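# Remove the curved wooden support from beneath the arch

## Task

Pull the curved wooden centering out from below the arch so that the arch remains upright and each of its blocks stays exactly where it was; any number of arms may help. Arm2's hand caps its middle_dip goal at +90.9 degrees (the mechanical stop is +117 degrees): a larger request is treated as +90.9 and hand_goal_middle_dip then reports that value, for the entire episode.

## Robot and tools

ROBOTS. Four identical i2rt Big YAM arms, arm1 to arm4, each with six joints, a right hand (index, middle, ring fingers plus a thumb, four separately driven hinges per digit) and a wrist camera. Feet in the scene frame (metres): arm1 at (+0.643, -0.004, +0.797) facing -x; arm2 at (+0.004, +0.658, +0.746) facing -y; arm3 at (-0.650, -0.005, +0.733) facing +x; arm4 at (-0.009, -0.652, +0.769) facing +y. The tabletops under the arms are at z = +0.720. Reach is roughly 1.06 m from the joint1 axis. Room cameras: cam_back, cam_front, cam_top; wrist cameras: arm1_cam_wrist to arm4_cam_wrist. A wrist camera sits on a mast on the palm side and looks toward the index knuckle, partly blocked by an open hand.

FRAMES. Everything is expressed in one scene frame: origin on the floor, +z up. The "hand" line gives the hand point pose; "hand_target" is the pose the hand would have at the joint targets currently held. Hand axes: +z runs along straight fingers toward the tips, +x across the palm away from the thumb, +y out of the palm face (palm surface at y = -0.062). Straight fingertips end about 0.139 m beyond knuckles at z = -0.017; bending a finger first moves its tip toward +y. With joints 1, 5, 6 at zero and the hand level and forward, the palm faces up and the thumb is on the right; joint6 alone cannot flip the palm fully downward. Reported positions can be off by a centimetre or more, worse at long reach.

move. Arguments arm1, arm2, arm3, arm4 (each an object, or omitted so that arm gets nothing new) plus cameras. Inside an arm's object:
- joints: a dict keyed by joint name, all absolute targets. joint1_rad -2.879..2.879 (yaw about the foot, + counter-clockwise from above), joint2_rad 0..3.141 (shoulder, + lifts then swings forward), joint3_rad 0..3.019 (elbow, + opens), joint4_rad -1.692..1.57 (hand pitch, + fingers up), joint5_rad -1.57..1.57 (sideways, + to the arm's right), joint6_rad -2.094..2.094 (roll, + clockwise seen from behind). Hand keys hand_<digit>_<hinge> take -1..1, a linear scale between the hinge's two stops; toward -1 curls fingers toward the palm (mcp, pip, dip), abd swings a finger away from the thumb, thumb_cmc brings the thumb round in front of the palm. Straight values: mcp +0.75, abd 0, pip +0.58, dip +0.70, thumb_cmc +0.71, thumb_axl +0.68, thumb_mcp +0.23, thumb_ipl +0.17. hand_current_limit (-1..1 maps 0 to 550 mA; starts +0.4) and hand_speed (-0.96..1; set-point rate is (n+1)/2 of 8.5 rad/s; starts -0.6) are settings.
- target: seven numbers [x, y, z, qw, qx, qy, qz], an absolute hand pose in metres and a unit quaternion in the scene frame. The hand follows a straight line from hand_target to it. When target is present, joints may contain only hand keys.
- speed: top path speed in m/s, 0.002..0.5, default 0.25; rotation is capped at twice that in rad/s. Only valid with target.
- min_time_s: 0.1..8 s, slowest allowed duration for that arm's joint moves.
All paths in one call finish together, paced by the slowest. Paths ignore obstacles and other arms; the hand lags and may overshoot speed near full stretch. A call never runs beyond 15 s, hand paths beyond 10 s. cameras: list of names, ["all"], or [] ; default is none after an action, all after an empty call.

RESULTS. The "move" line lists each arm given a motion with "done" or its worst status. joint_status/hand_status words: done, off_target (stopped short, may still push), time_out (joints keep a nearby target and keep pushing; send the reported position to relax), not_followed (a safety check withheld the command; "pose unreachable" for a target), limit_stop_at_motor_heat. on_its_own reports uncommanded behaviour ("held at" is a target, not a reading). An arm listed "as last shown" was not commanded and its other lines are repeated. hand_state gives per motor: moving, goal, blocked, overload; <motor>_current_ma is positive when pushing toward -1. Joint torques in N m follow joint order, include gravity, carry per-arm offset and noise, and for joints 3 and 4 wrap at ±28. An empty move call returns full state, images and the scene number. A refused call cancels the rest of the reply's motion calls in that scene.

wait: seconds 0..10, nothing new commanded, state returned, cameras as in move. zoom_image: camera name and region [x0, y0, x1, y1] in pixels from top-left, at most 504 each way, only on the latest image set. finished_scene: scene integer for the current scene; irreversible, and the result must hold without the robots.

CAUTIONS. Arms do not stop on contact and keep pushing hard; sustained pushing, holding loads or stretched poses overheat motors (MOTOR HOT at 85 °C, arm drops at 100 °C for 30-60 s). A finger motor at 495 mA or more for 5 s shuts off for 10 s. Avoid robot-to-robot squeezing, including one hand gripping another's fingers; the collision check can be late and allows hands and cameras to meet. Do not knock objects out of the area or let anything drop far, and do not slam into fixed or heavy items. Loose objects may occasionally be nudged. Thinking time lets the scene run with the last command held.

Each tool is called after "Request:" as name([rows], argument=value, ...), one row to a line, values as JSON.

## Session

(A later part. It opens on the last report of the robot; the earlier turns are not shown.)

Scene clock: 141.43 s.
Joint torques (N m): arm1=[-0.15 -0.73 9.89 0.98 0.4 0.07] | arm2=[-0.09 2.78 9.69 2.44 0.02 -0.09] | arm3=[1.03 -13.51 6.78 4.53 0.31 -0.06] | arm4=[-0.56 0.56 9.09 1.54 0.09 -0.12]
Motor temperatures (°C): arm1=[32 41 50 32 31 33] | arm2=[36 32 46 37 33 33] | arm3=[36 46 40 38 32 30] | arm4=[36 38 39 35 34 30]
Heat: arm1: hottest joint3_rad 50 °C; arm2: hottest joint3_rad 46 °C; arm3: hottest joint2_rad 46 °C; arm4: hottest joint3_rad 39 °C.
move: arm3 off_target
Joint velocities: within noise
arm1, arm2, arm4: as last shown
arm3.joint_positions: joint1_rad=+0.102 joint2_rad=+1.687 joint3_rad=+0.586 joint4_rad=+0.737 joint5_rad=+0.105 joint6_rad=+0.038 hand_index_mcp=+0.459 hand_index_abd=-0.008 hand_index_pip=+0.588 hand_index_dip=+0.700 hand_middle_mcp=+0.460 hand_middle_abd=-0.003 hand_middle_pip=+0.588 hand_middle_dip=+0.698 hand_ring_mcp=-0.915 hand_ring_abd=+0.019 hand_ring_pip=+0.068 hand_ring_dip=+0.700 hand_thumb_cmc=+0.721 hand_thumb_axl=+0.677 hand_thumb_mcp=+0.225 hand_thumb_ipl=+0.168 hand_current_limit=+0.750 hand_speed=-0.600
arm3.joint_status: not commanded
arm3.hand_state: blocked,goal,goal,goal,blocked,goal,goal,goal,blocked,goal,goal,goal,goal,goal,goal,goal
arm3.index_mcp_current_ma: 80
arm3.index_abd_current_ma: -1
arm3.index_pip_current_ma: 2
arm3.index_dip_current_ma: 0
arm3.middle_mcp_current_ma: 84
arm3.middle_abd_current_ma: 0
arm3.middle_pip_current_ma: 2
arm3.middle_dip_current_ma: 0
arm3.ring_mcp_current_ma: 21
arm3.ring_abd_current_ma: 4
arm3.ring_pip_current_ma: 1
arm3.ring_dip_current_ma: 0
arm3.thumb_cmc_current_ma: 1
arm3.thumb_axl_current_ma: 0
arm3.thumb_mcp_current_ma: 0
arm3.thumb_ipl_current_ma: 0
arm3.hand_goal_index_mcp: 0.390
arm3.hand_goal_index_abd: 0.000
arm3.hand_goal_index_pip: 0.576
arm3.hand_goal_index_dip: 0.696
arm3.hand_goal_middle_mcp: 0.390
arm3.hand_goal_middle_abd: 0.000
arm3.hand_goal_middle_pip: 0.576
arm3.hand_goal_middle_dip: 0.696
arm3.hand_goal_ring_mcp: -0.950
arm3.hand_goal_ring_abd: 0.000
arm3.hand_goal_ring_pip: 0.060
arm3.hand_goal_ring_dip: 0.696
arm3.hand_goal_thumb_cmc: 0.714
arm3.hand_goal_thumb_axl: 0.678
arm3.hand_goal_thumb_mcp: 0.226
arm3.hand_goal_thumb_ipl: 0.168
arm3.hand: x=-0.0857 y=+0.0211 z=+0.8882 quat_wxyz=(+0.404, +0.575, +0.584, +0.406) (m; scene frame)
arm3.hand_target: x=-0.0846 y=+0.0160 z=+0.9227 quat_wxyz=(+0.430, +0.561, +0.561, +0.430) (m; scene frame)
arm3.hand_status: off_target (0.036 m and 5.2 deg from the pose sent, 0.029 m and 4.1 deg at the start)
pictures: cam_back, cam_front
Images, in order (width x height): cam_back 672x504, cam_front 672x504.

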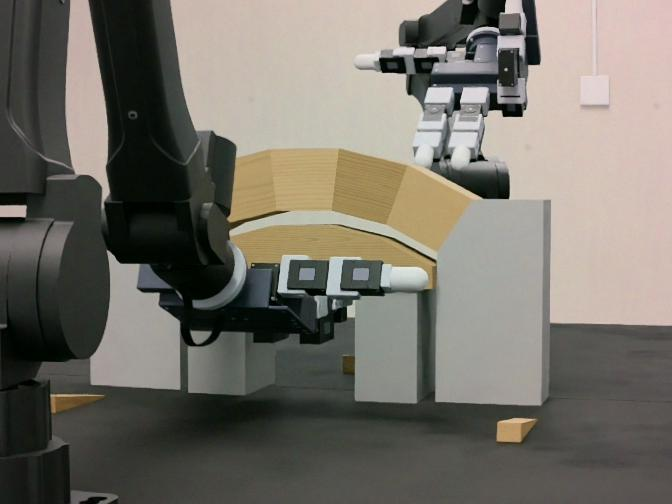

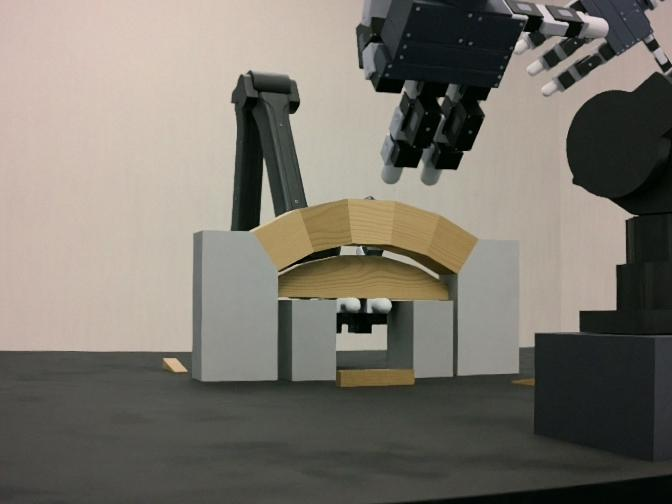

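Request:
wait(seconds=0.1, cameras=["cam_top", "arm3_cam_wrist", "cam_back"])

Request:
zoom_image(camera="cam_top", region=[150, 60, 550, 320])

Request:
zoom_image(camera="cam_back", region=[340, 200, 500, 320])

Request:
zoom_image(camera="cam_front", region=[370, 230, 490, 320])

Request:
zoom_image(camera="cam_front", region=[260, 230, 380, 320])

Scene clock: 141.87 s.
Joint torques (N m): arm1=[-0.03 -0.5 9.84 0.94 0.39 0.11] | arm2=[-0.09 2.78 9.7 2.41 0.01 -0.09] | arm3=[0.67 -13.45 6.84 4.64 0.27 -0.05] | arm4=[-0.62 0.62 9.07 1.57 0.09 -0.12]
Motor temperatures (°C): arm1=[32 41 50 32 31 33] | arm2=[36 32 46 37 33 33] | arm3=[36 46 40 38 32 30] | arm4=[36 38 39 35 34 30]
Heat: arm1: hottest joint3_rad 50 °C; arm2: hottest joint3_rad 46 °C; arm3: hottest joint2_rad 46 °C; arm4: hottest joint3_rad 39 °C.
Joint velocities: within noise
arm1.joint_positions: joint1_rad=+0.442 joint2_rad=+0.545 joint3_rad=+0.593 joint4_rad=-0.774 joint5_rad=+0.311 joint6_rad=+0.267 hand_index_mcp=+0.758 hand_index_abd=-0.003 hand_index_pip=+0.580 hand_index_dip=+0.699 hand_middle_mcp=+0.759 hand_middle_abd=+0.003 hand_middle_pip=+0.583 hand_middle_dip=+0.698 hand_ring_mcp=-0.912 hand_ring_abd=+0.020 hand_ring_pip=+0.068 hand_ring_dip=+0.700 hand_thumb_cmc=+0.720 hand_thumb_axl=+0.677 hand_thumb_mcp=+0.224 hand_thumb_ipl=+0.168 hand_current_limit=+0.400 hand_speed=-0.600
arm1.joint_status: not commanded
arm1.hand_state: goal,goal,goal,goal,goal,goal,goal,goal,blocked,goal,goal,goal,goal,goal,goal,goal
arm1.index_mcp_current_ma: 0
arm1.index_abd_current_ma: 0
arm1.index_pip_current_ma: 0
arm1.index_dip_current_ma: 0
arm1.middle_mcp_current_ma: 0
arm1.middle_abd_current_ma: 0
arm1.middle_pip_current_ma: 1
arm1.middle_dip_current_ma: 0
arm1.ring_mcp_current_ma: 25
arm1.ring_abd_current_ma: 5
arm1.ring_pip_current_ma: 1
arm1.ring_dip_current_ma: 0
arm1.thumb_cmc_current_ma: 1
arm1.thumb_axl_current_ma: 0
arm1.thumb_mcp_current_ma: 0
arm1.thumb_ipl_current_ma: 0
arm1.hand_goal_index_mcp: 0.754
arm1.hand_goal_index_abd: 0.000
arm1.hand_goal_index_pip: 0.576
arm1.hand_goal_index_dip: 0.696
arm1.hand_goal_middle_mcp: 0.754
arm1.hand_goal_middle_abd: 0.000
arm1.hand_goal_middle_pip: 0.576
arm1.hand_goal_middle_dip: 0.696
arm1.hand_goal_ring_mcp: -0.950
arm1.hand_goal_ring_abd: 0.000
arm1.hand_goal_ring_pip: 0.060
arm1.hand_goal_ring_dip: 0.696
arm1.hand_goal_thumb_cmc: 0.714
arm1.hand_goal_thumb_axl: 0.678
arm1.hand_goal_thumb_mcp: 0.226
arm1.hand_goal_thumb_ipl: 0.168
arm1.hand: x=+0.2969 y=-0.0498 z=+1.1055 quat_wxyz=(-0.302, -0.640, +0.639, +0.302) (m; scene frame)
arm1.hand_target: x=+0.2998 y=-0.0500 z=+1.1001 quat_wxyz=(-0.299, -0.641, +0.641, +0.299) (m; scene frame)
arm1.hand_status: not commanded
arm2.joint_positions: joint1_rad=-0.762 joint2_rad=+0.610 joint3_rad=+1.396 joint4_rad=-1.346 joint5_rad=-0.059 joint6_rad=+1.172 hand_index_mcp=+0.754 hand_index_abd=+0.001 hand_index_pip=+0.577 hand_index_dip=+0.696 hand_middle_mcp=+0.754 hand_middle_abd=+0.001 hand_middle_pip=+0.577 hand_middle_dip=+0.696 hand_ring_mcp=+0.754 hand_ring_abd=+0.000 hand_ring_pip=+0.577 hand_ring_dip=+0.696 hand_thumb_cmc=+0.714 hand_thumb_axl=+0.677 hand_thumb_mcp=+0.226 hand_thumb_ipl=+0.168 hand_current_limit=+0.400 hand_speed=-0.600
arm2.joint_status: not commanded
arm2.hand_state: goal,goal,goal,goal,goal,goal,goal,goal,goal,goal,goal,goal,goal,goal,goal,goal
arm2.index_mcp_current_ma: 0
arm2.index_abd_current_ma: 0
arm2.index_pip_current_ma: 0
arm2.index_dip_current_ma: 0
arm2.middle_mcp_current_ma: 0
arm2.middle_abd_current_ma: 0
arm2.middle_pip_current_ma: 0
arm2.middle_dip_current_ma: 0
arm2.ring_mcp_current_ma: 0
arm2.ring_abd_current_ma: 0
arm2.ring_pip_current_ma: 0
arm2.ring_dip_current_ma: 0
arm2.thumb_cmc_current_ma: 0
arm2.thumb_axl_current_ma: 0
arm2.thumb_mcp_current_ma: 0
arm2.thumb_ipl_current_ma: 0
arm2.hand_goal_index_mcp: 0.754
arm2.hand_goal_index_abd: 0.000
arm2.hand_goal_index_pip: 0.576
arm2.hand_goal_index_dip: 0.696
arm2.hand_goal_middle_mcp: 0.754
arm2.hand_goal_middle_abd: 0.000
arm2.hand_goal_middle_pip: 0.576
arm2.hand_goal_middle_dip: 0.696
arm2.hand_goal_ring_mcp: 0.754
arm2.hand_goal_ring_abd: 0.000
arm2.hand_goal_ring_pip: 0.576
arm2.hand_goal_ring_dip: 0.696
arm2.hand_goal_thumb_cmc: 0.714
arm2.hand_goal_thumb_axl: 0.678
arm2.hand_goal_thumb_mcp: 0.226
arm2.hand_goal_thumb_ipl: 0.168
arm2.hand: x=-0.2226 y=+0.5440 z=+1.2958 quat_wxyz=(+0.470, +0.497, -0.719, +0.118) (m; scene frame)
arm2.hand_target: x=-0.2206 y=+0.5460 z=+1.3069 quat_wxyz=(+0.481, +0.494, -0.714, +0.120) (m; scene frame)
arm2.hand_status: not commanded
arm3.joint_positions: joint1_rad=+0.102 joint2_rad=+1.687 joint3_rad=+0.586 joint4_rad=+0.737 joint5_rad=+0.105 joint6_rad=+0.038 hand_index_mcp=+0.459 hand_index_abd=-0.008 hand_index_pip=+0.588 hand_index_dip=+0.700 hand_middle_mcp=+0.460 hand_middle_abd=-0.003 hand_middle_pip=+0.588 hand_middle_dip=+0.698 hand_ring_mcp=-0.915 hand_ring_abd=+0.019 hand_ring_pip=+0.068 hand_ring_dip=+0.700 hand_thumb_cmc=+0.721 hand_thumb_axl=+0.677 hand_thumb_mcp=+0.225 hand_thumb_ipl=+0.168 hand_current_limit=+0.750 hand_speed=-0.600
arm3.joint_status: not commanded
arm3.hand_state: blocked,goal,goal,goal,blocked,goal,goal,goal,blocked,goal,goal,goal,goal,goal,goal,goal
arm3.index_mcp_current_ma: 80
arm3.index_abd_current_ma: -1
arm3.index_pip_current_ma: 2
arm3.index_dip_current_ma: 0
arm3.middle_mcp_current_ma: 84
arm3.middle_abd_current_ma: 0
arm3.middle_pip_current_ma: 2
arm3.middle_dip_current_ma: 0
arm3.ring_mcp_current_ma: 21
arm3.ring_abd_current_ma: 4
arm3.ring_pip_current_ma: 1
arm3.ring_dip_current_ma: 0
arm3.thumb_cmc_current_ma: 1
arm3.thumb_axl_current_ma: 0
arm3.thumb_mcp_current_ma: 0
arm3.thumb_ipl_current_ma: 0
arm3.hand_goal_index_mcp: 0.390
arm3.hand_goal_index_abd: 0.000
arm3.hand_goal_index_pip: 0.576
arm3.hand_goal_index_dip: 0.696
arm3.hand_goal_middle_mcp: 0.390
arm3.hand_goal_middle_abd: 0.000
arm3.hand_goal_middle_pip: 0.576
arm3.hand_goal_middle_dip: 0.696
arm3.hand_goal_ring_mcp: -0.950
arm3.hand_goal_ring_abd: 0.000
arm3.hand_goal_ring_pip: 0.060
arm3.hand_goal_ring_dip: 0.696
arm3.hand_goal_thumb_cmc: 0.714
arm3.hand_goal_thumb_axl: 0.678
arm3.hand_goal_thumb_mcp: 0.226
arm3.hand_goal_thumb_ipl: 0.168
arm3.hand: x=-0.0857 y=+0.0211 z=+0.8882 quat_wxyz=(+0.404, +0.575, +0.584, +0.406) (m; scene frame)
arm3.hand_target: x=-0.0846 y=+0.0160 z=+0.9227 quat_wxyz=(+0.430, +0.561, +0.561, +0.430) (m; scene frame)
arm3.hand_status: off_target (0.036 m and 5.2 deg from the pose sent, 0.029 m and 4.1 deg at the start)
arm4.joint_positions: joint1_rad=-0.088 joint2_rad=+0.627 joint3_rad=+1.321 joint4_rad=-1.160 joint5_rad=+0.072 joint6_rad=+1.085 hand_index_mcp=+0.755 hand_index_abd=+0.000 hand_index_pip=+0.577 hand_index_dip=+0.696 hand_middle_mcp=+0.755 hand_middle_abd=+0.000 hand_middle_pip=+0.577 hand_middle_dip=+0.696 hand_ring_mcp=+0.755 hand_ring_abd=+0.000 hand_ring_pip=+0.577 hand_ring_dip=+0.696 hand_thumb_cmc=+0.715 hand_thumb_axl=+0.677 hand_thumb_mcp=+0.226 hand_thumb_ipl=+0.168 hand_current_limit=+0.400 hand_speed=-0.600
arm4.joint_status: not commanded
arm4.hand_state: goal,goal,goal,goal,goal,goal,goal,goal,goal,goal,goal,goal,goal,goal,goal,goal
arm4.index_mcp_current_ma: 1
arm4.index_abd_current_ma: 0
arm4.index_pip_current_ma: 0
arm4.index_dip_current_ma: 0
arm4.middle_mcp_current_ma: 1
arm4.middle_abd_current_ma: 0
arm4.middle_pip_current_ma: 0
arm4.middle_dip_current_ma: 0
arm4.ring_mcp_current_ma: 1
arm4.ring_abd_current_ma: 0
arm4.ring_pip_current_ma: 0
arm4.ring_dip_current_ma: 0
arm4.thumb_cmc_current_ma: 1
arm4.thumb_axl_current_ma: 0
arm4.thumb_mcp_current_ma: 0
arm4.thumb_ipl_current_ma: 0
arm4.hand_goal_index_mcp: 0.754
arm4.hand_goal_index_abd: 0.000
arm4.hand_goal_index_pip: 0.576
arm4.hand_goal_index_dip: 0.696
arm4.hand_goal_middle_mcp: 0.754
arm4.hand_goal_middle_abd: 0.000
arm4.hand_goal_middle_pip: 0.576
arm4.hand_goal_middle_dip: 0.696
arm4.hand_goal_ring_mcp: 0.754
arm4.hand_goal_ring_abd: 0.000
arm4.hand_goal_ring_pip: 0.576
arm4.hand_goal_ring_dip: 0.696
arm4.hand_goal_thumb_cmc: 0.714
arm4.hand_goal_thumb_axl: 0.678
arm4.hand_goal_thumb_mcp: 0.226
arm4.hand_goal_thumb_ipl: 0.168
arm4.hand: x=+0.0971 y=-0.3870 z=+1.3328 quat_wxyz=(-0.228, +0.472, +0.707, +0.476) (m; scene frame)
arm4.hand_target: x=+0.0967 y=-0.3902 z=+1.3454 quat_wxyz=(-0.234, +0.468, +0.700, +0.486) (m; scene frame)
arm4.hand_status: not commanded
wait: 0.10 s; at rest from the start
pictures: arm3_cam_wrist, cam_back, cam_top
Images, in order (width x height): arm3_cam_wrist 672x504, cam_back 672x504, cam_top 672x504.

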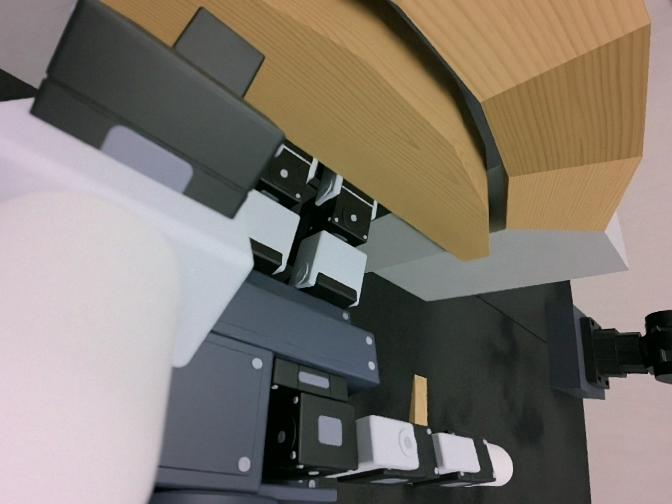

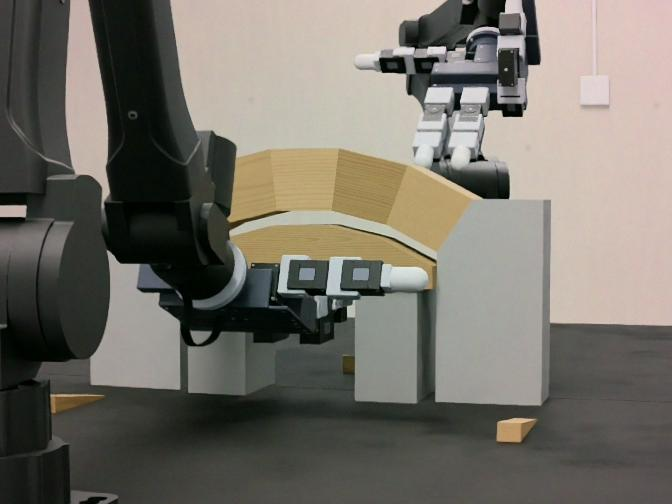

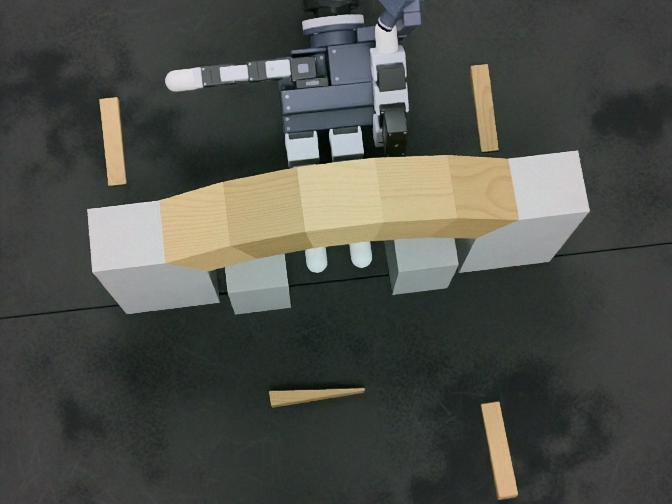

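Scaled by 1.260 from the camera's 672x504 image, which has a finer 960x720 frame.

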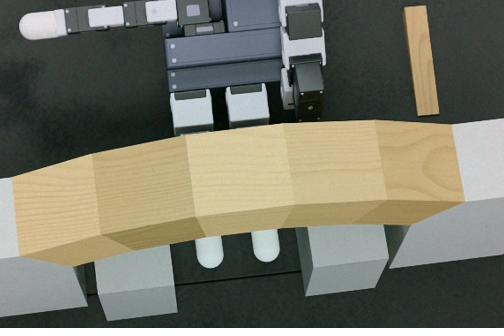

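Scaled by 3.150 from the camera's 672x504 image, which has a finer 960x720 frame.

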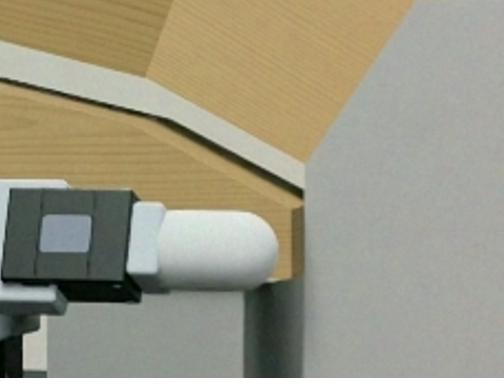

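This scene's latest camera images include none from cam_front. They are from: arm3_cam_wrist, cam_back, cam_top. cam_front's image comes with the result of a call that names it in "cameras".

This scene's latest camera images include none from cam_front. They are from: arm3_cam_wrist, cam_back, cam_top. cam_front's image comes with the result of a call that names it in "cameras".

Request:
wait(seconds=0.05, cameras=["cam_front"])

Request:
zoom_image(camera="cam_front", region=[370, 230, 490, 320])

Request:
zoom_image(camera="cam_front", region=[260, 230, 380, 320])

Scene clock: 142.23 s.
Joint torques (N m): arm1=[0.15 -0.44 9.78 1.07 0.42 0.11] | arm2=[-0.09 2.78 9.68 2.43 0.02 -0.09] | arm3=[0.91 -12.86 6.65 4.71 0.28 -0.06] | arm4=[-0.5 0.5 9.06 1.55 0.09 -0.12]
Motor temperatures (°C): arm1=[32 41 50 32 31 33] | arm2=[36 32 46 37 33 33] | arm3=[36 46 40 38 32 30] | arm4=[36 38 39 35 34 30]
Heat: arm1: hottest joint3_rad 50 °C; arm2: hottest joint3_rad 46 °C; arm3: hottest joint2_rad 46 °C; arm4: hottest joint3_rad 39 °C.
Joint velocities: within noise
arm1.joint_positions: joint1_rad=+0.442 joint2_rad=+0.545 joint3_rad=+0.593 joint4_rad=-0.774 joint5_rad=+0.311 joint6_rad=+0.267 hand_index_mcp=+0.758 hand_index_abd=-0.003 hand_index_pip=+0.580 hand_index_dip=+0.699 hand_middle_mcp=+0.759 hand_middle_abd=+0.003 hand_middle_pip=+0.583 hand_middle_dip=+0.698 hand_ring_mcp=-0.912 hand_ring_abd=+0.020 hand_ring_pip=+0.068 hand_ring_dip=+0.700 hand_thumb_cmc=+0.720 hand_thumb_axl=+0.677 hand_thumb_mcp=+0.224 hand_thumb_ipl=+0.168 hand_current_limit=+0.400 hand_speed=-0.600
arm1.joint_status: not commanded
arm1.hand_state: goal,goal,goal,goal,goal,goal,goal,goal,blocked,goal,goal,goal,goal,goal,goal,goal
arm1.index_mcp_current_ma: 0
arm1.index_abd_current_ma: 0
arm1.index_pip_current_ma: 0
arm1.index_dip_current_ma: 0
arm1.middle_mcp_current_ma: 0
arm1.middle_abd_current_ma: 0
arm1.middle_pip_current_ma: 1
arm1.middle_dip_current_ma: 0
arm1.ring_mcp_current_ma: 25
arm1.ring_abd_current_ma: 5
arm1.ring_pip_current_ma: 1
arm1.ring_dip_current_ma: 0
arm1.thumb_cmc_current_ma: 1
arm1.thumb_axl_current_ma: 0
arm1.thumb_mcp_current_ma: 0
arm1.thumb_ipl_current_ma: 0
arm1.hand_goal_index_mcp: 0.754
arm1.hand_goal_index_abd: 0.000
arm1.hand_goal_index_pip: 0.576
arm1.hand_goal_index_dip: 0.696
arm1.hand_goal_middle_mcp: 0.754
arm1.hand_goal_middle_abd: 0.000
arm1.hand_goal_middle_pip: 0.576
arm1.hand_goal_middle_dip: 0.696
arm1.hand_goal_ring_mcp: -0.950
arm1.hand_goal_ring_abd: 0.000
arm1.hand_goal_ring_pip: 0.060
arm1.hand_goal_ring_dip: 0.696
arm1.hand_goal_thumb_cmc: 0.714
arm1.hand_goal_thumb_axl: 0.678
arm1.hand_goal_thumb_mcp: 0.226
arm1.hand_goal_thumb_ipl: 0.168
arm1.hand: x=+0.2969 y=-0.0498 z=+1.1055 quat_wxyz=(-0.302, -0.640, +0.639, +0.302) (m; scene frame)
arm1.hand_target: x=+0.2998 y=-0.0500 z=+1.1001 quat_wxyz=(-0.299, -0.641, +0.641, +0.299) (m; scene frame)
arm1.hand_status: not commanded
arm2.joint_positions: joint1_rad=-0.762 joint2_rad=+0.610 joint3_rad=+1.396 joint4_rad=-1.346 joint5_rad=-0.059 joint6_rad=+1.172 hand_index_mcp=+0.754 hand_index_abd=+0.001 hand_index_pip=+0.577 hand_index_dip=+0.696 hand_middle_mcp=+0.754 hand_middle_abd=+0.001 hand_middle_pip=+0.577 hand_middle_dip=+0.696 hand_ring_mcp=+0.754 hand_ring_abd=+0.000 hand_ring_pip=+0.577 hand_ring_dip=+0.696 hand_thumb_cmc=+0.714 hand_thumb_axl=+0.677 hand_thumb_mcp=+0.226 hand_thumb_ipl=+0.168 hand_current_limit=+0.400 hand_speed=-0.600
arm2.joint_status: not commanded
arm2.hand_state: goal,goal,goal,goal,goal,goal,goal,goal,goal,goal,goal,goal,goal,goal,goal,goal
arm2.index_mcp_current_ma: 0
arm2.index_abd_current_ma: 0
arm2.index_pip_current_ma: 0
arm2.index_dip_current_ma: 0
arm2.middle_mcp_current_ma: 0
arm2.middle_abd_current_ma: 0
arm2.middle_pip_current_ma: 0
arm2.middle_dip_current_ma: 0
arm2.ring_mcp_current_ma: 0
arm2.ring_abd_current_ma: 0
arm2.ring_pip_current_ma: 0
arm2.ring_dip_current_ma: 0
arm2.thumb_cmc_current_ma: 0
arm2.thumb_axl_current_ma: 0
arm2.thumb_mcp_current_ma: 0
arm2.thumb_ipl_current_ma: 0
arm2.hand_goal_index_mcp: 0.754
arm2.hand_goal_index_abd: 0.000
arm2.hand_goal_index_pip: 0.576
arm2.hand_goal_index_dip: 0.696
arm2.hand_goal_middle_mcp: 0.754
arm2.hand_goal_middle_abd: 0.000
arm2.hand_goal_middle_pip: 0.576
arm2.hand_goal_middle_dip: 0.696
arm2.hand_goal_ring_mcp: 0.754
arm2.hand_goal_ring_abd: 0.000
arm2.hand_goal_ring_pip: 0.576
arm2.hand_goal_ring_dip: 0.696
arm2.hand_goal_thumb_cmc: 0.714
arm2.hand_goal_thumb_axl: 0.678
arm2.hand_goal_thumb_mcp: 0.226
arm2.hand_goal_thumb_ipl: 0.168
arm2.hand: x=-0.2226 y=+0.5440 z=+1.2958 quat_wxyz=(+0.470, +0.497, -0.719, +0.118) (m; scene frame)
arm2.hand_target: x=-0.2206 y=+0.5460 z=+1.3069 quat_wxyz=(+0.481, +0.494, -0.714, +0.120) (m; scene frame)
arm2.hand_status: not commanded
arm3.joint_positions: joint1_rad=+0.102 joint2_rad=+1.687 joint3_rad=+0.586 joint4_rad=+0.737 joint5_rad=+0.105 joint6_rad=+0.038 hand_index_mcp=+0.459 hand_index_abd=-0.008 hand_index_pip=+0.588 hand_index_dip=+0.700 hand_middle_mcp=+0.460 hand_middle_abd=-0.003 hand_middle_pip=+0.588 hand_middle_dip=+0.698 hand_ring_mcp=-0.915 hand_ring_abd=+0.019 hand_ring_pip=+0.068 hand_ring_dip=+0.700 hand_thumb_cmc=+0.721 hand_thumb_axl=+0.677 hand_thumb_mcp=+0.225 hand_thumb_ipl=+0.168 hand_current_limit=+0.750 hand_speed=-0.600
arm3.joint_status: not commanded
arm3.hand_state: blocked,goal,goal,goal,blocked,goal,goal,goal,blocked,goal,goal,goal,goal,goal,goal,goal
arm3.index_mcp_current_ma: 80
arm3.index_abd_current_ma: -1
arm3.index_pip_current_ma: 2
arm3.index_dip_current_ma: 0
arm3.middle_mcp_current_ma: 84
arm3.middle_abd_current_ma: 0
arm3.middle_pip_current_ma: 2
arm3.middle_dip_current_ma: 0
arm3.ring_mcp_current_ma: 21
arm3.ring_abd_current_ma: 4
arm3.ring_pip_current_ma: 1
arm3.ring_dip_current_ma: 0
arm3.thumb_cmc_current_ma: 1
arm3.thumb_axl_current_ma: 0
arm3.thumb_mcp_current_ma: 0
arm3.thumb_ipl_current_ma: 0
arm3.hand_goal_index_mcp: 0.390
arm3.hand_goal_index_abd: 0.000
arm3.hand_goal_index_pip: 0.576
arm3.hand_goal_index_dip: 0.696
arm3.hand_goal_middle_mcp: 0.390
arm3.hand_goal_middle_abd: 0.000
arm3.hand_goal_middle_pip: 0.576
arm3.hand_goal_middle_dip: 0.696
arm3.hand_goal_ring_mcp: -0.950
arm3.hand_goal_ring_abd: 0.000
arm3.hand_goal_ring_pip: 0.060
arm3.hand_goal_ring_dip: 0.696
arm3.hand_goal_thumb_cmc: 0.714
arm3.hand_goal_thumb_axl: 0.678
arm3.hand_goal_thumb_mcp: 0.226
arm3.hand_goal_thumb_ipl: 0.168
arm3.hand: x=-0.0857 y=+0.0211 z=+0.8882 quat_wxyz=(+0.404, +0.575, +0.584, +0.406) (m; scene frame)
arm3.hand_target: x=-0.0846 y=+0.0160 z=+0.9227 quat_wxyz=(+0.430, +0.561, +0.561, +0.430) (m; scene frame)
arm3.hand_status: off_target (0.036 m and 5.2 deg from the pose sent, 0.029 m and 4.1 deg at the start)
arm4.joint_positions: joint1_rad=-0.088 joint2_rad=+0.627 joint3_rad=+1.321 joint4_rad=-1.160 joint5_rad=+0.072 joint6_rad=+1.085 hand_index_mcp=+0.755 hand_index_abd=+0.000 hand_index_pip=+0.577 hand_index_dip=+0.696 hand_middle_mcp=+0.755 hand_middle_abd=+0.000 hand_middle_pip=+0.577 hand_middle_dip=+0.696 hand_ring_mcp=+0.755 hand_ring_abd=+0.000 hand_ring_pip=+0.577 hand_ring_dip=+0.696 hand_thumb_cmc=+0.715 hand_thumb_axl=+0.677 hand_thumb_mcp=+0.226 hand_thumb_ipl=+0.168 hand_current_limit=+0.400 hand_speed=-0.600
arm4.joint_status: not commanded
arm4.hand_state: goal,goal,goal,goal,goal,goal,goal,goal,goal,goal,goal,goal,goal,goal,goal,goal
arm4.index_mcp_current_ma: 1
arm4.index_abd_current_ma: 0
arm4.index_pip_current_ma: 0
arm4.index_dip_current_ma: 0
arm4.middle_mcp_current_ma: 1
arm4.middle_abd_current_ma: 0
arm4.middle_pip_current_ma: 0
arm4.middle_dip_current_ma: 0
arm4.ring_mcp_current_ma: 1
arm4.ring_abd_current_ma: 0
arm4.ring_pip_current_ma: 0
arm4.ring_dip_current_ma: 0
arm4.thumb_cmc_current_ma: 1
arm4.thumb_axl_current_ma: 0
arm4.thumb_mcp_current_ma: 0
arm4.thumb_ipl_current_ma: 0
arm4.hand_goal_index_mcp: 0.754
arm4.hand_goal_index_abd: 0.000
arm4.hand_goal_index_pip: 0.576
arm4.hand_goal_index_dip: 0.696
arm4.hand_goal_middle_mcp: 0.754
arm4.hand_goal_middle_abd: 0.000
arm4.hand_goal_middle_pip: 0.576
arm4.hand_goal_middle_dip: 0.696
arm4.hand_goal_ring_mcp: 0.754
arm4.hand_goal_ring_abd: 0.000
arm4.hand_goal_ring_pip: 0.576
arm4.hand_goal_ring_dip: 0.696
arm4.hand_goal_thumb_cmc: 0.714
arm4.hand_goal_thumb_axl: 0.678
arm4.hand_goal_thumb_mcp: 0.226
arm4.hand_goal_thumb_ipl: 0.168
arm4.hand: x=+0.0971 y=-0.3870 z=+1.3328 quat_wxyz=(-0.228, +0.472, +0.707, +0.476) (m; scene frame)
arm4.hand_target: x=+0.0967 y=-0.3902 z=+1.3454 quat_wxyz=(-0.234, +0.468, +0.700, +0.486) (m; scene frame)
arm4.hand_status: not commanded
wait: 0.07 s; at rest from the start
pictures: cam_front
Images, in order (width x height): cam_front 672x504.

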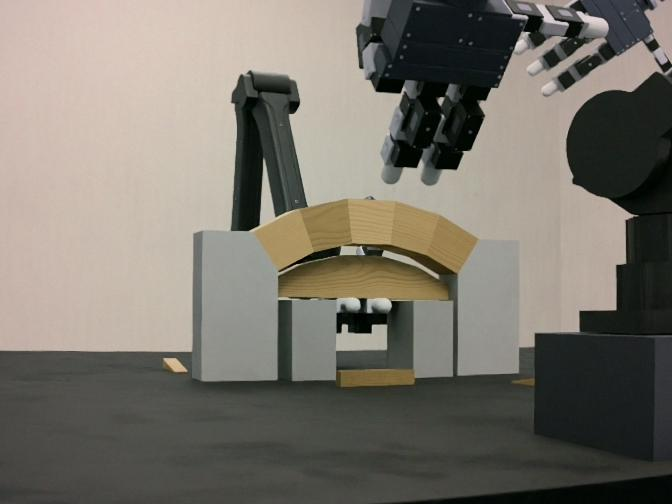

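Scaled by 4.200 from the camera's 672x504 image, which has a finer 960x720 frame.

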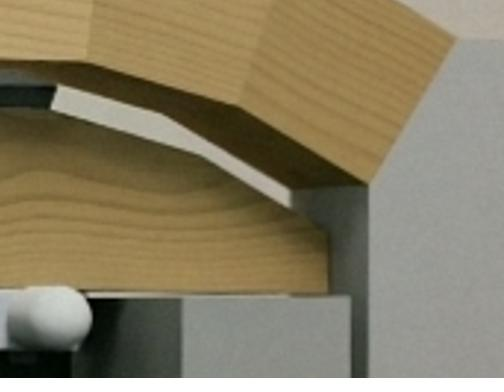

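Scaled by 4.200 from the camera's 672x504 image, which has a finer 960x720 frame.

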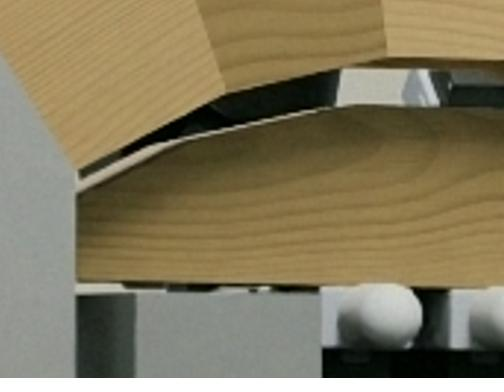

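Request:
move(arm3={"target": [-0.084, 0.020, 0.9255, 0.43046, 0.56099, 0.56099, 0.43046], "speed": 0.04}, cameras=["cam_front", "cam_back", "arm3_cam_wrist"])

Request:
zoom_image(camera="cam_front", region=[370, 230, 490, 320])

Request:
zoom_image(camera="cam_front", region=[260, 230, 380, 320])

Request:
zoom_image(camera="cam_back", region=[340, 200, 500, 320])

Scene clock: 143.77 s.
Joint torques (N m): arm1=[0.44 -0.91 9.77 1.17 0.41 0.09] | arm2=[-0.09 2.84 9.69 2.44 0.02 -0.09] | arm3=[1.2 -13.68 6.79 4.38 0.58 -0.01] | arm4=[-0.56 0.62 9.07 1.54 0.08 -0.12]
Motor temperatures (°C): arm1=[32 41 50 32 31 33] | arm2=[36 32 46 37 33 33] | arm3=[35 46 40 38 32 30] | arm4=[36 38 39 35 34 30]
Heat: arm1: hottest joint3_rad 50 °C; arm2: hottest joint3_rad 46 °C; arm3: hottest joint2_rad 46 °C; arm4: hottest joint3_rad 39 °C.
move: arm3 off_target
Joint velocities: within noise
arm1, arm2, arm4: as last shown
arm3.joint_positions: joint1_rad=+0.102 joint2_rad=+1.685 joint3_rad=+0.586 joint4_rad=+0.737 joint5_rad=+0.107 joint6_rad=+0.038 hand_index_mcp=+0.459 hand_index_abd=-0.009 hand_index_pip=+0.588 hand_index_dip=+0.700 hand_middle_mcp=+0.459 hand_middle_abd=-0.004 hand_middle_pip=+0.588 hand_middle_dip=+0.698 hand_ring_mcp=-0.915 hand_ring_abd=+0.019 hand_ring_pip=+0.068 hand_ring_dip=+0.700 hand_thumb_cmc=+0.721 hand_thumb_axl=+0.677 hand_thumb_mcp=+0.225 hand_thumb_ipl=+0.168 hand_current_limit=+0.750 hand_speed=-0.600
arm3.joint_status: not commanded
arm3.hand_state: blocked,goal,goal,goal,blocked,goal,goal,goal,blocked,goal,goal,goal,goal,goal,goal,goal
arm3.index_mcp_current_ma: 80
arm3.index_abd_current_ma: -1
arm3.index_pip_current_ma: 2
arm3.index_dip_current_ma: 0
arm3.middle_mcp_current_ma: 81
arm3.middle_abd_current_ma: 0
arm3.middle_pip_current_ma: 2
arm3.middle_dip_current_ma: 0
arm3.ring_mcp_current_ma: 21
arm3.ring_abd_current_ma: 4
arm3.ring_pip_current_ma: 1
arm3.ring_dip_current_ma: 0
arm3.thumb_cmc_current_ma: 1
arm3.thumb_axl_current_ma: 0
arm3.thumb_mcp_current_ma: 0
arm3.thumb_ipl_current_ma: 0
arm3.hand_goal_index_mcp: 0.390
arm3.hand_goal_index_abd: 0.000
arm3.hand_goal_index_pip: 0.576
arm3.hand_goal_index_dip: 0.696
arm3.hand_goal_middle_mcp: 0.390
arm3.hand_goal_middle_abd: 0.000
arm3.hand_goal_middle_pip: 0.576
arm3.hand_goal_middle_dip: 0.696
arm3.hand_goal_ring_mcp: -0.950
arm3.hand_goal_ring_abd: 0.000
arm3.hand_goal_ring_pip: 0.060
arm3.hand_goal_ring_dip: 0.696
arm3.hand_goal_thumb_cmc: 0.714
arm3.hand_goal_thumb_axl: 0.678
arm3.hand_goal_thumb_mcp: 0.226
arm3.hand_goal_thumb_ipl: 0.168
arm3.hand: x=-0.0858 y=+0.0209 z=+0.8890 quat_wxyz=(+0.404, +0.575, +0.584, +0.406) (m; scene frame)
arm3.hand_target: x=-0.0846 y=+0.0200 z=+0.9248 quat_wxyz=(+0.430, +0.561, +0.561, +0.431) (m; scene frame)
arm3.hand_status: off_target (0.037 m and 5.1 deg from the pose sent, 0.037 m and 5.2 deg at the start)
pictures: arm3_cam_wrist, cam_back, cam_front
Images, in order (width x height): arm3_cam_wrist 672x504, cam_back 672x504, cam_front 672x504.

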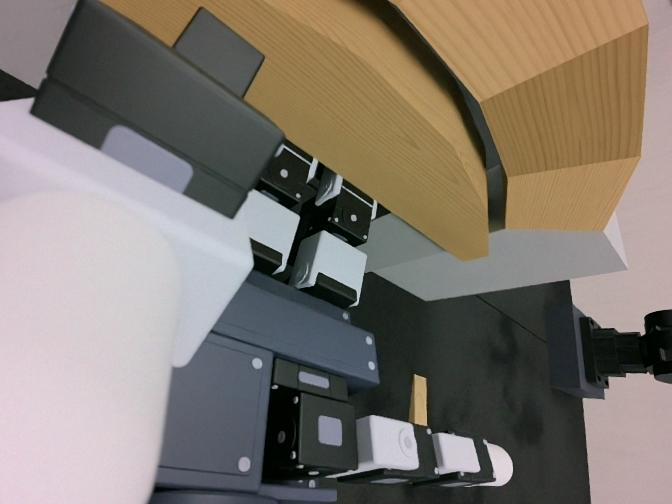

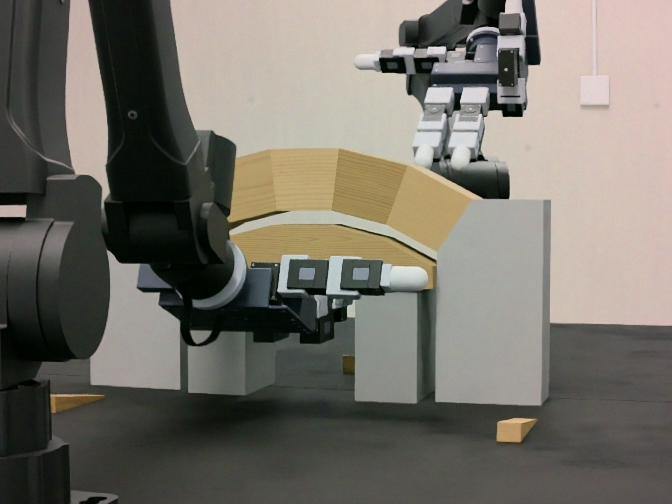

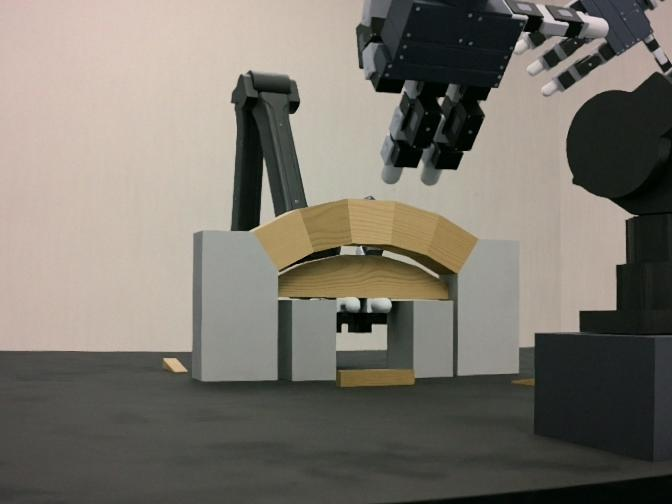

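Scaled by 4.200 from the camera's 672x504 image, which has a finer 960x720 frame.

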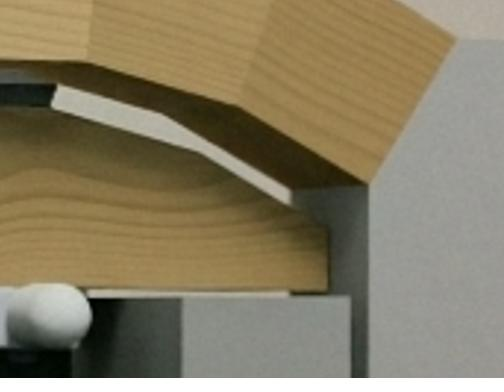

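Scaled by 4.200 from the camera's 672x504 image, which has a finer 960x720 frame.

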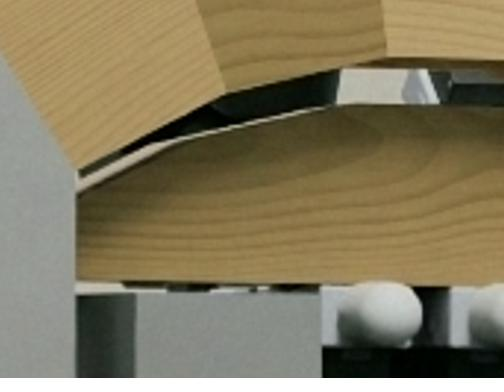

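Scaled by 3.150 from the camera's 672x504 image, which has a finer 960x720 frame.

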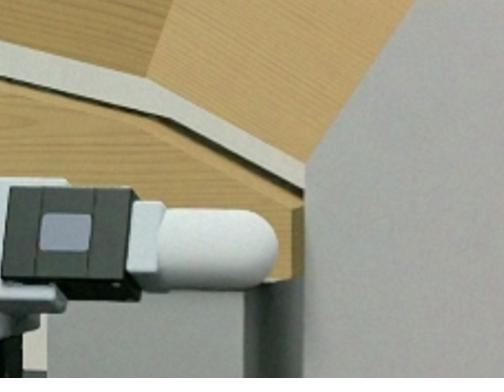

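Request:
zoom_image(camera="arm3_cam_wrist", region=[200, 0, 660, 320])

Request:
zoom_image(camera="cam_front", region=[420, 260, 480, 310])

Scaled by 1.096 from the camera's 672x504 image, which has a finer 960x720 frame.

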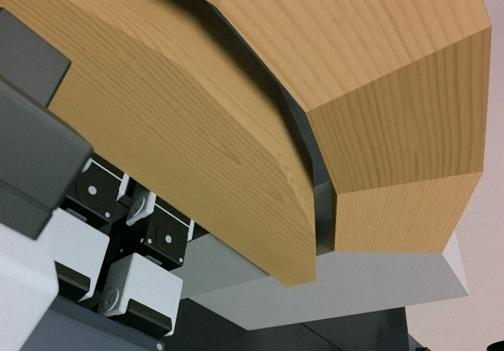

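Scaled by 8.400 from the camera's 672x504 image, which has a finer 960x720 frame.

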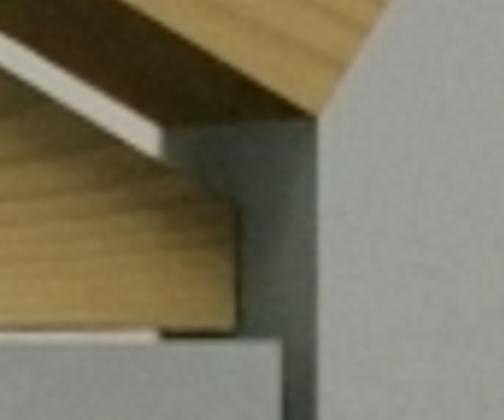

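Request:
move(arm3={"target": [-0.084, 0.024, 0.926, 0.4416, 0.5755, 0.5461, 0.4190], "speed": 0.04}, cameras=["cam_front", "cam_back", "arm3_cam_wrist"])

Request:
zoom_image(camera="cam_front", region=[370, 230, 490, 320])

Request:
zoom_image(camera="cam_front", region=[260, 230, 380, 320])

Request:
zoom_image(camera="cam_back", region=[340, 200, 500, 320])

Scene clock: 146.03 s.
Joint torques (N m): arm1=[0.21 -0.5 9.83 1.07 0.42 0.06] | arm2=[-0.09 2.78 9.69 2.44 0.02 -0.09] | arm3=[1.32 -14.04 7.73 3.81 0.58 -0.02] | arm4=[-0.56 0.56 9.06 1.58 0.08 -0.13]
Motor temperatures (°C): arm1=[32 41 50 32 31 33] | arm2=[36 32 46 37 33 33] | arm3=[35 46 40 38 32 30] | arm4=[36 38 39 35 34 30]
Heat: arm1: hottest joint3_rad 50 °C; arm2: hottest joint3_rad 46 °C; arm3: hottest joint2_rad 46 °C; arm4: hottest joint3_rad 39 °C.
move: arm3 off_target
Joint velocities: within noise
arm1, arm2, arm4: as last shown
arm3.joint_positions: joint1_rad=+0.132 joint2_rad=+1.685 joint3_rad=+0.586 joint4_rad=+0.737 joint5_rad=+0.192 joint6_rad=+0.058 hand_index_mcp=+0.459 hand_index_abd=-0.013 hand_index_pip=+0.588 hand_index_dip=+0.700 hand_middle_mcp=+0.454 hand_middle_abd=-0.004 hand_middle_pip=+0.588 hand_middle_dip=+0.698 hand_ring_mcp=-0.915 hand_ring_abd=+0.019 hand_ring_pip=+0.068 hand_ring_dip=+0.700 hand_thumb_cmc=+0.721 hand_thumb_axl=+0.677 hand_thumb_mcp=+0.225 hand_thumb_ipl=+0.168 hand_current_limit=+0.750 hand_speed=-0.600
arm3.joint_status: not commanded
arm3.hand_state: blocked,goal,goal,goal,blocked,goal,goal,goal,blocked,goal,goal,goal,goal,goal,goal,goal
arm3.index_mcp_current_ma: 80
arm3.index_abd_current_ma: -2
arm3.index_pip_current_ma: 2
arm3.index_dip_current_ma: 0
arm3.middle_mcp_current_ma: 69
arm3.middle_abd_current_ma: 0
arm3.middle_pip_current_ma: 2
arm3.middle_dip_current_ma: 0
arm3.ring_mcp_current_ma: 21
arm3.ring_abd_current_ma: 4
arm3.ring_pip_current_ma: 1
arm3.ring_dip_current_ma: 0
arm3.thumb_cmc_current_ma: 1
arm3.thumb_axl_current_ma: 0
arm3.thumb_mcp_current_ma: 0
arm3.thumb_ipl_current_ma: 0
arm3.hand_goal_index_mcp: 0.390
arm3.hand_goal_index_abd: 0.000
arm3.hand_goal_index_pip: 0.576
arm3.hand_goal_index_dip: 0.696
arm3.hand_goal_middle_mcp: 0.390
arm3.hand_goal_middle_abd: 0.000
arm3.hand_goal_middle_pip: 0.576
arm3.hand_goal_middle_dip: 0.696
arm3.hand_goal_ring_mcp: -0.950
arm3.hand_goal_ring_abd: 0.000
arm3.hand_goal_ring_pip: 0.060
arm3.hand_goal_ring_dip: 0.696
arm3.hand_goal_thumb_cmc: 0.714
arm3.hand_goal_thumb_axl: 0.678
arm3.hand_goal_thumb_mcp: 0.226
arm3.hand_goal_thumb_ipl: 0.168
arm3.hand: x=-0.0889 y=+0.0212 z=+0.8901 quat_wxyz=(+0.420, +0.589, +0.568, +0.393) (m; scene frame)
arm3.hand_target: x=-0.0849 y=+0.0237 z=+0.9255 quat_wxyz=(+0.441, +0.576, +0.546, +0.419) (m; scene frame)
arm3.hand_status: off_target (0.036 m and 4.9 deg from the pose sent, 0.037 m and 6.3 deg at the start)
pictures: arm3_cam_wrist, cam_back, cam_front
Images, in order (width x height): arm3_cam_wrist 672x504, cam_back 672x504, cam_front 672x504.

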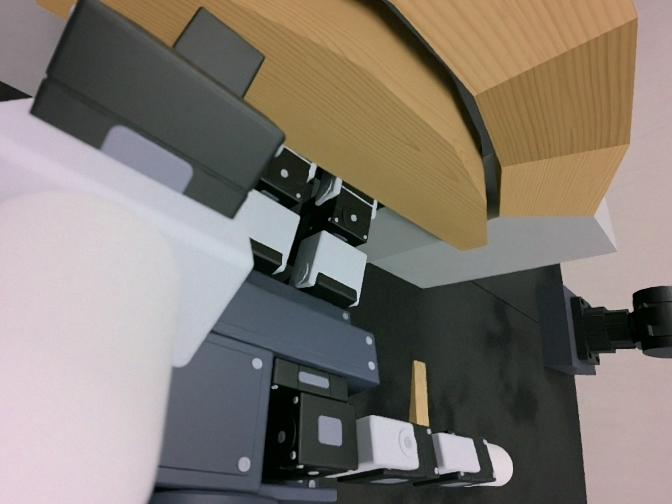

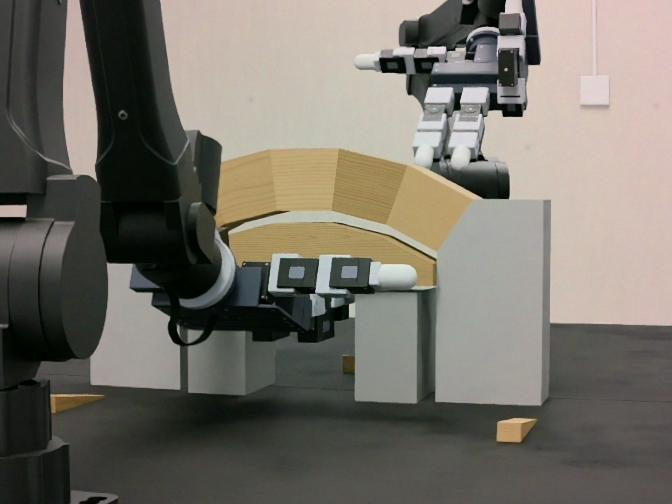

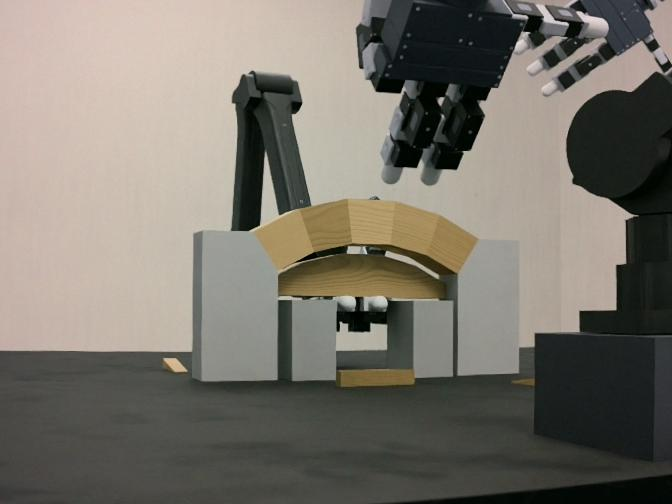

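Scaled by 4.200 from the camera's 672x504 image, which has a finer 960x720 frame.

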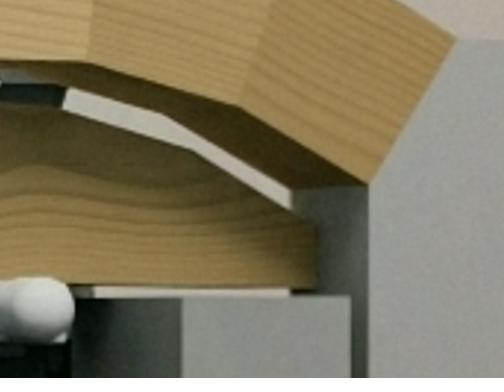

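Scaled by 4.200 from the camera's 672x504 image, which has a finer 960x720 frame.

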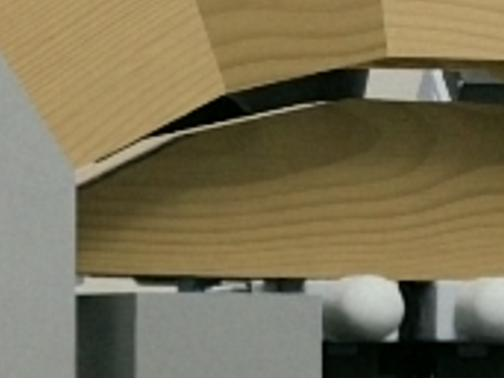

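Scaled by 3.150 from the camera's 672x504 image, which has a finer 960x720 frame.

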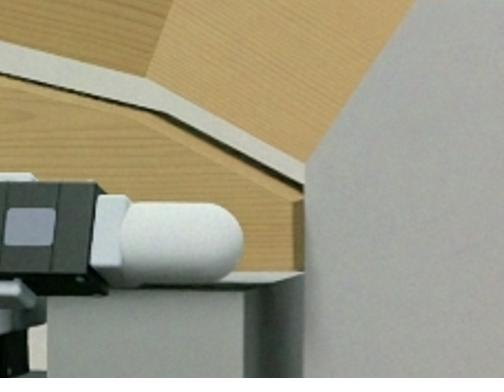

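Request:
move(arm3={"target": [-0.084, 0.031, 0.926, 0.4416, 0.5755, 0.5461, 0.4190], "speed": 0.04}, cameras=["cam_front", "cam_back", "arm3_cam_wrist"])

Request:
zoom_image(camera="cam_front", region=[370, 230, 490, 320])

Request:
zoom_image(camera="cam_front", region=[260, 230, 380, 320])

Request:
zoom_image(camera="cam_back", region=[340, 200, 500, 320])

Scene clock: 148.47 s.
Joint torques (N m): arm1=[0.26 -0.67 9.84 1.17 0.42 0.09] | arm2=[-0.09 2.78 9.69 2.43 0.02 -0.09] | arm3=[2.02 -12.86 7.91 3.63 0.26 0.01] | arm4=[-0.62 0.56 9.07 1.54 0.08 -0.13]
Motor temperatures (°C): arm1=[32 41 50 32 31 33] | arm2=[36 32 46 37 33 33] | arm3=[35 46 40 38 32 30] | arm4=[36 38 39 35 34 30]
Heat: arm1: hottest joint3_rad 50 °C; arm2: hottest joint3_rad 46 °C; arm3: hottest joint2_rad 46 °C; arm4: hottest joint3_rad 39 °C.
move: arm3 off_target
Joint velocities: within noise
arm1, arm2, arm4: as last shown
arm3.joint_positions: joint1_rad=+0.142 joint2_rad=+1.685 joint3_rad=+0.586 joint4_rad=+0.737 joint5_rad=+0.218 joint6_rad=+0.064 hand_index_mcp=+0.457 hand_index_abd=-0.012 hand_index_pip=+0.588 hand_index_dip=+0.700 hand_middle_mcp=+0.454 hand_middle_abd=-0.002 hand_middle_pip=+0.588 hand_middle_dip=+0.698 hand_ring_mcp=-0.915 hand_ring_abd=+0.019 hand_ring_pip=+0.068 hand_ring_dip=+0.700 hand_thumb_cmc=+0.721 hand_thumb_axl=+0.677 hand_thumb_mcp=+0.225 hand_thumb_ipl=+0.168 hand_current_limit=+0.750 hand_speed=-0.600
arm3.joint_status: not commanded
arm3.hand_state: blocked,goal,goal,goal,blocked,goal,goal,goal,blocked,goal,goal,goal,goal,goal,goal,goal
arm3.index_mcp_current_ma: 76
arm3.index_abd_current_ma: -2
arm3.index_pip_current_ma: 2
arm3.index_dip_current_ma: 0
arm3.middle_mcp_current_ma: 69
arm3.middle_abd_current_ma: 0
arm3.middle_pip_current_ma: 2
arm3.middle_dip_current_ma: 0
arm3.ring_mcp_current_ma: 21
arm3.ring_abd_current_ma: 4
arm3.ring_pip_current_ma: 1
arm3.ring_dip_current_ma: 0
arm3.thumb_cmc_current_ma: 1
arm3.thumb_axl_current_ma: 0
arm3.thumb_mcp_current_ma: 0
arm3.thumb_ipl_current_ma: 0
arm3.hand_goal_index_mcp: 0.390
arm3.hand_goal_index_abd: 0.000
arm3.hand_goal_index_pip: 0.576
arm3.hand_goal_index_dip: 0.696
arm3.hand_goal_middle_mcp: 0.390
arm3.hand_goal_middle_abd: 0.000
arm3.hand_goal_middle_pip: 0.576
arm3.hand_goal_middle_dip: 0.696
arm3.hand_goal_ring_mcp: -0.950
arm3.hand_goal_ring_abd: 0.000
arm3.hand_goal_ring_pip: 0.060
arm3.hand_goal_ring_dip: 0.696
arm3.hand_goal_thumb_cmc: 0.714
arm3.hand_goal_thumb_axl: 0.678
arm3.hand_goal_thumb_mcp: 0.226
arm3.hand_goal_thumb_ipl: 0.168
arm3.hand: x=-0.0901 y=+0.0223 z=+0.8906 quat_wxyz=(+0.425, +0.592, +0.564, +0.389) (m; scene frame)
arm3.hand_target: x=-0.0850 y=+0.0307 z=+0.9256 quat_wxyz=(+0.441, +0.576, +0.546, +0.419) (m; scene frame)
arm3.hand_status: off_target (0.037 m and 4.8 deg from the pose sent, 0.037 m and 4.9 deg at the start)
pictures: arm3_cam_wrist, cam_back, cam_front
Images, in order (width x height): arm3_cam_wrist 672x504, cam_back 672x504, cam_front 672x504.

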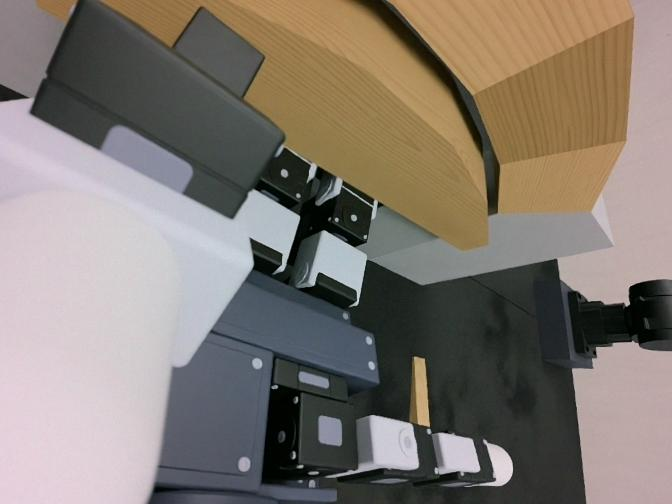

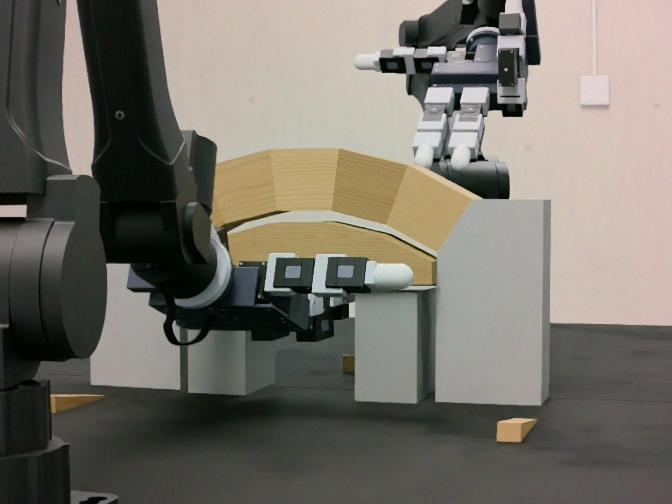

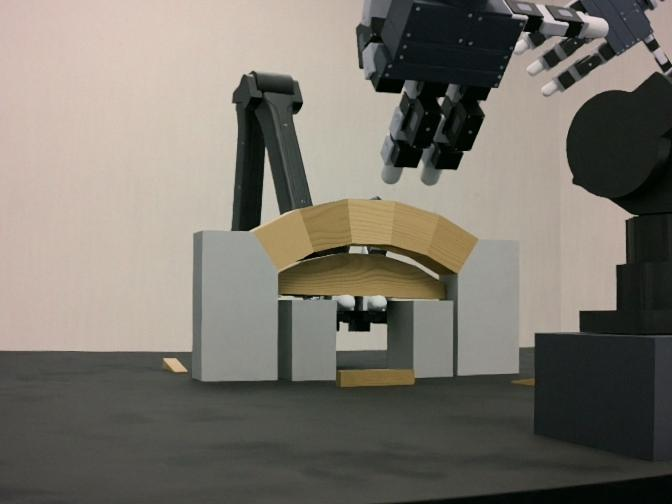

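Scaled by 4.200 from the camera's 672x504 image, which has a finer 960x720 frame.

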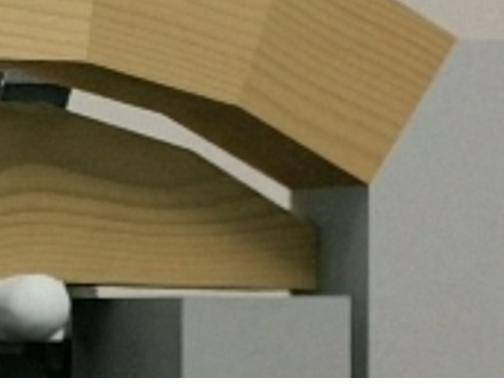

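Scaled by 4.200 from the camera's 672x504 image, which has a finer 960x720 frame.

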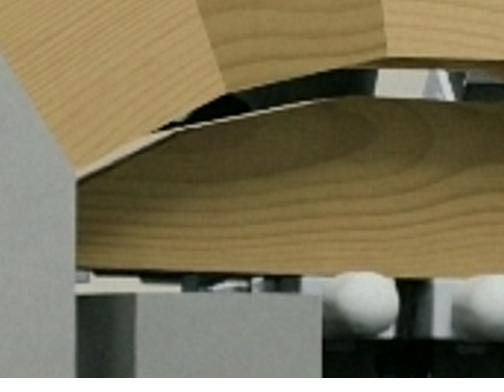

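Scaled by 3.150 from the camera's 672x504 image, which has a finer 960x720 frame.

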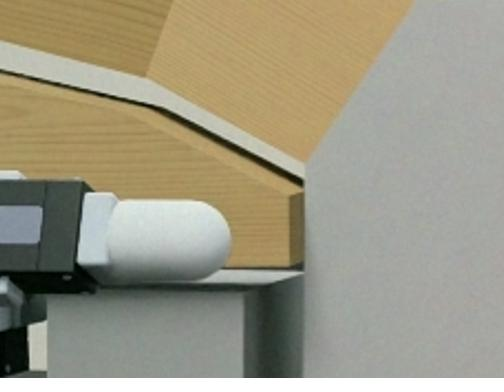

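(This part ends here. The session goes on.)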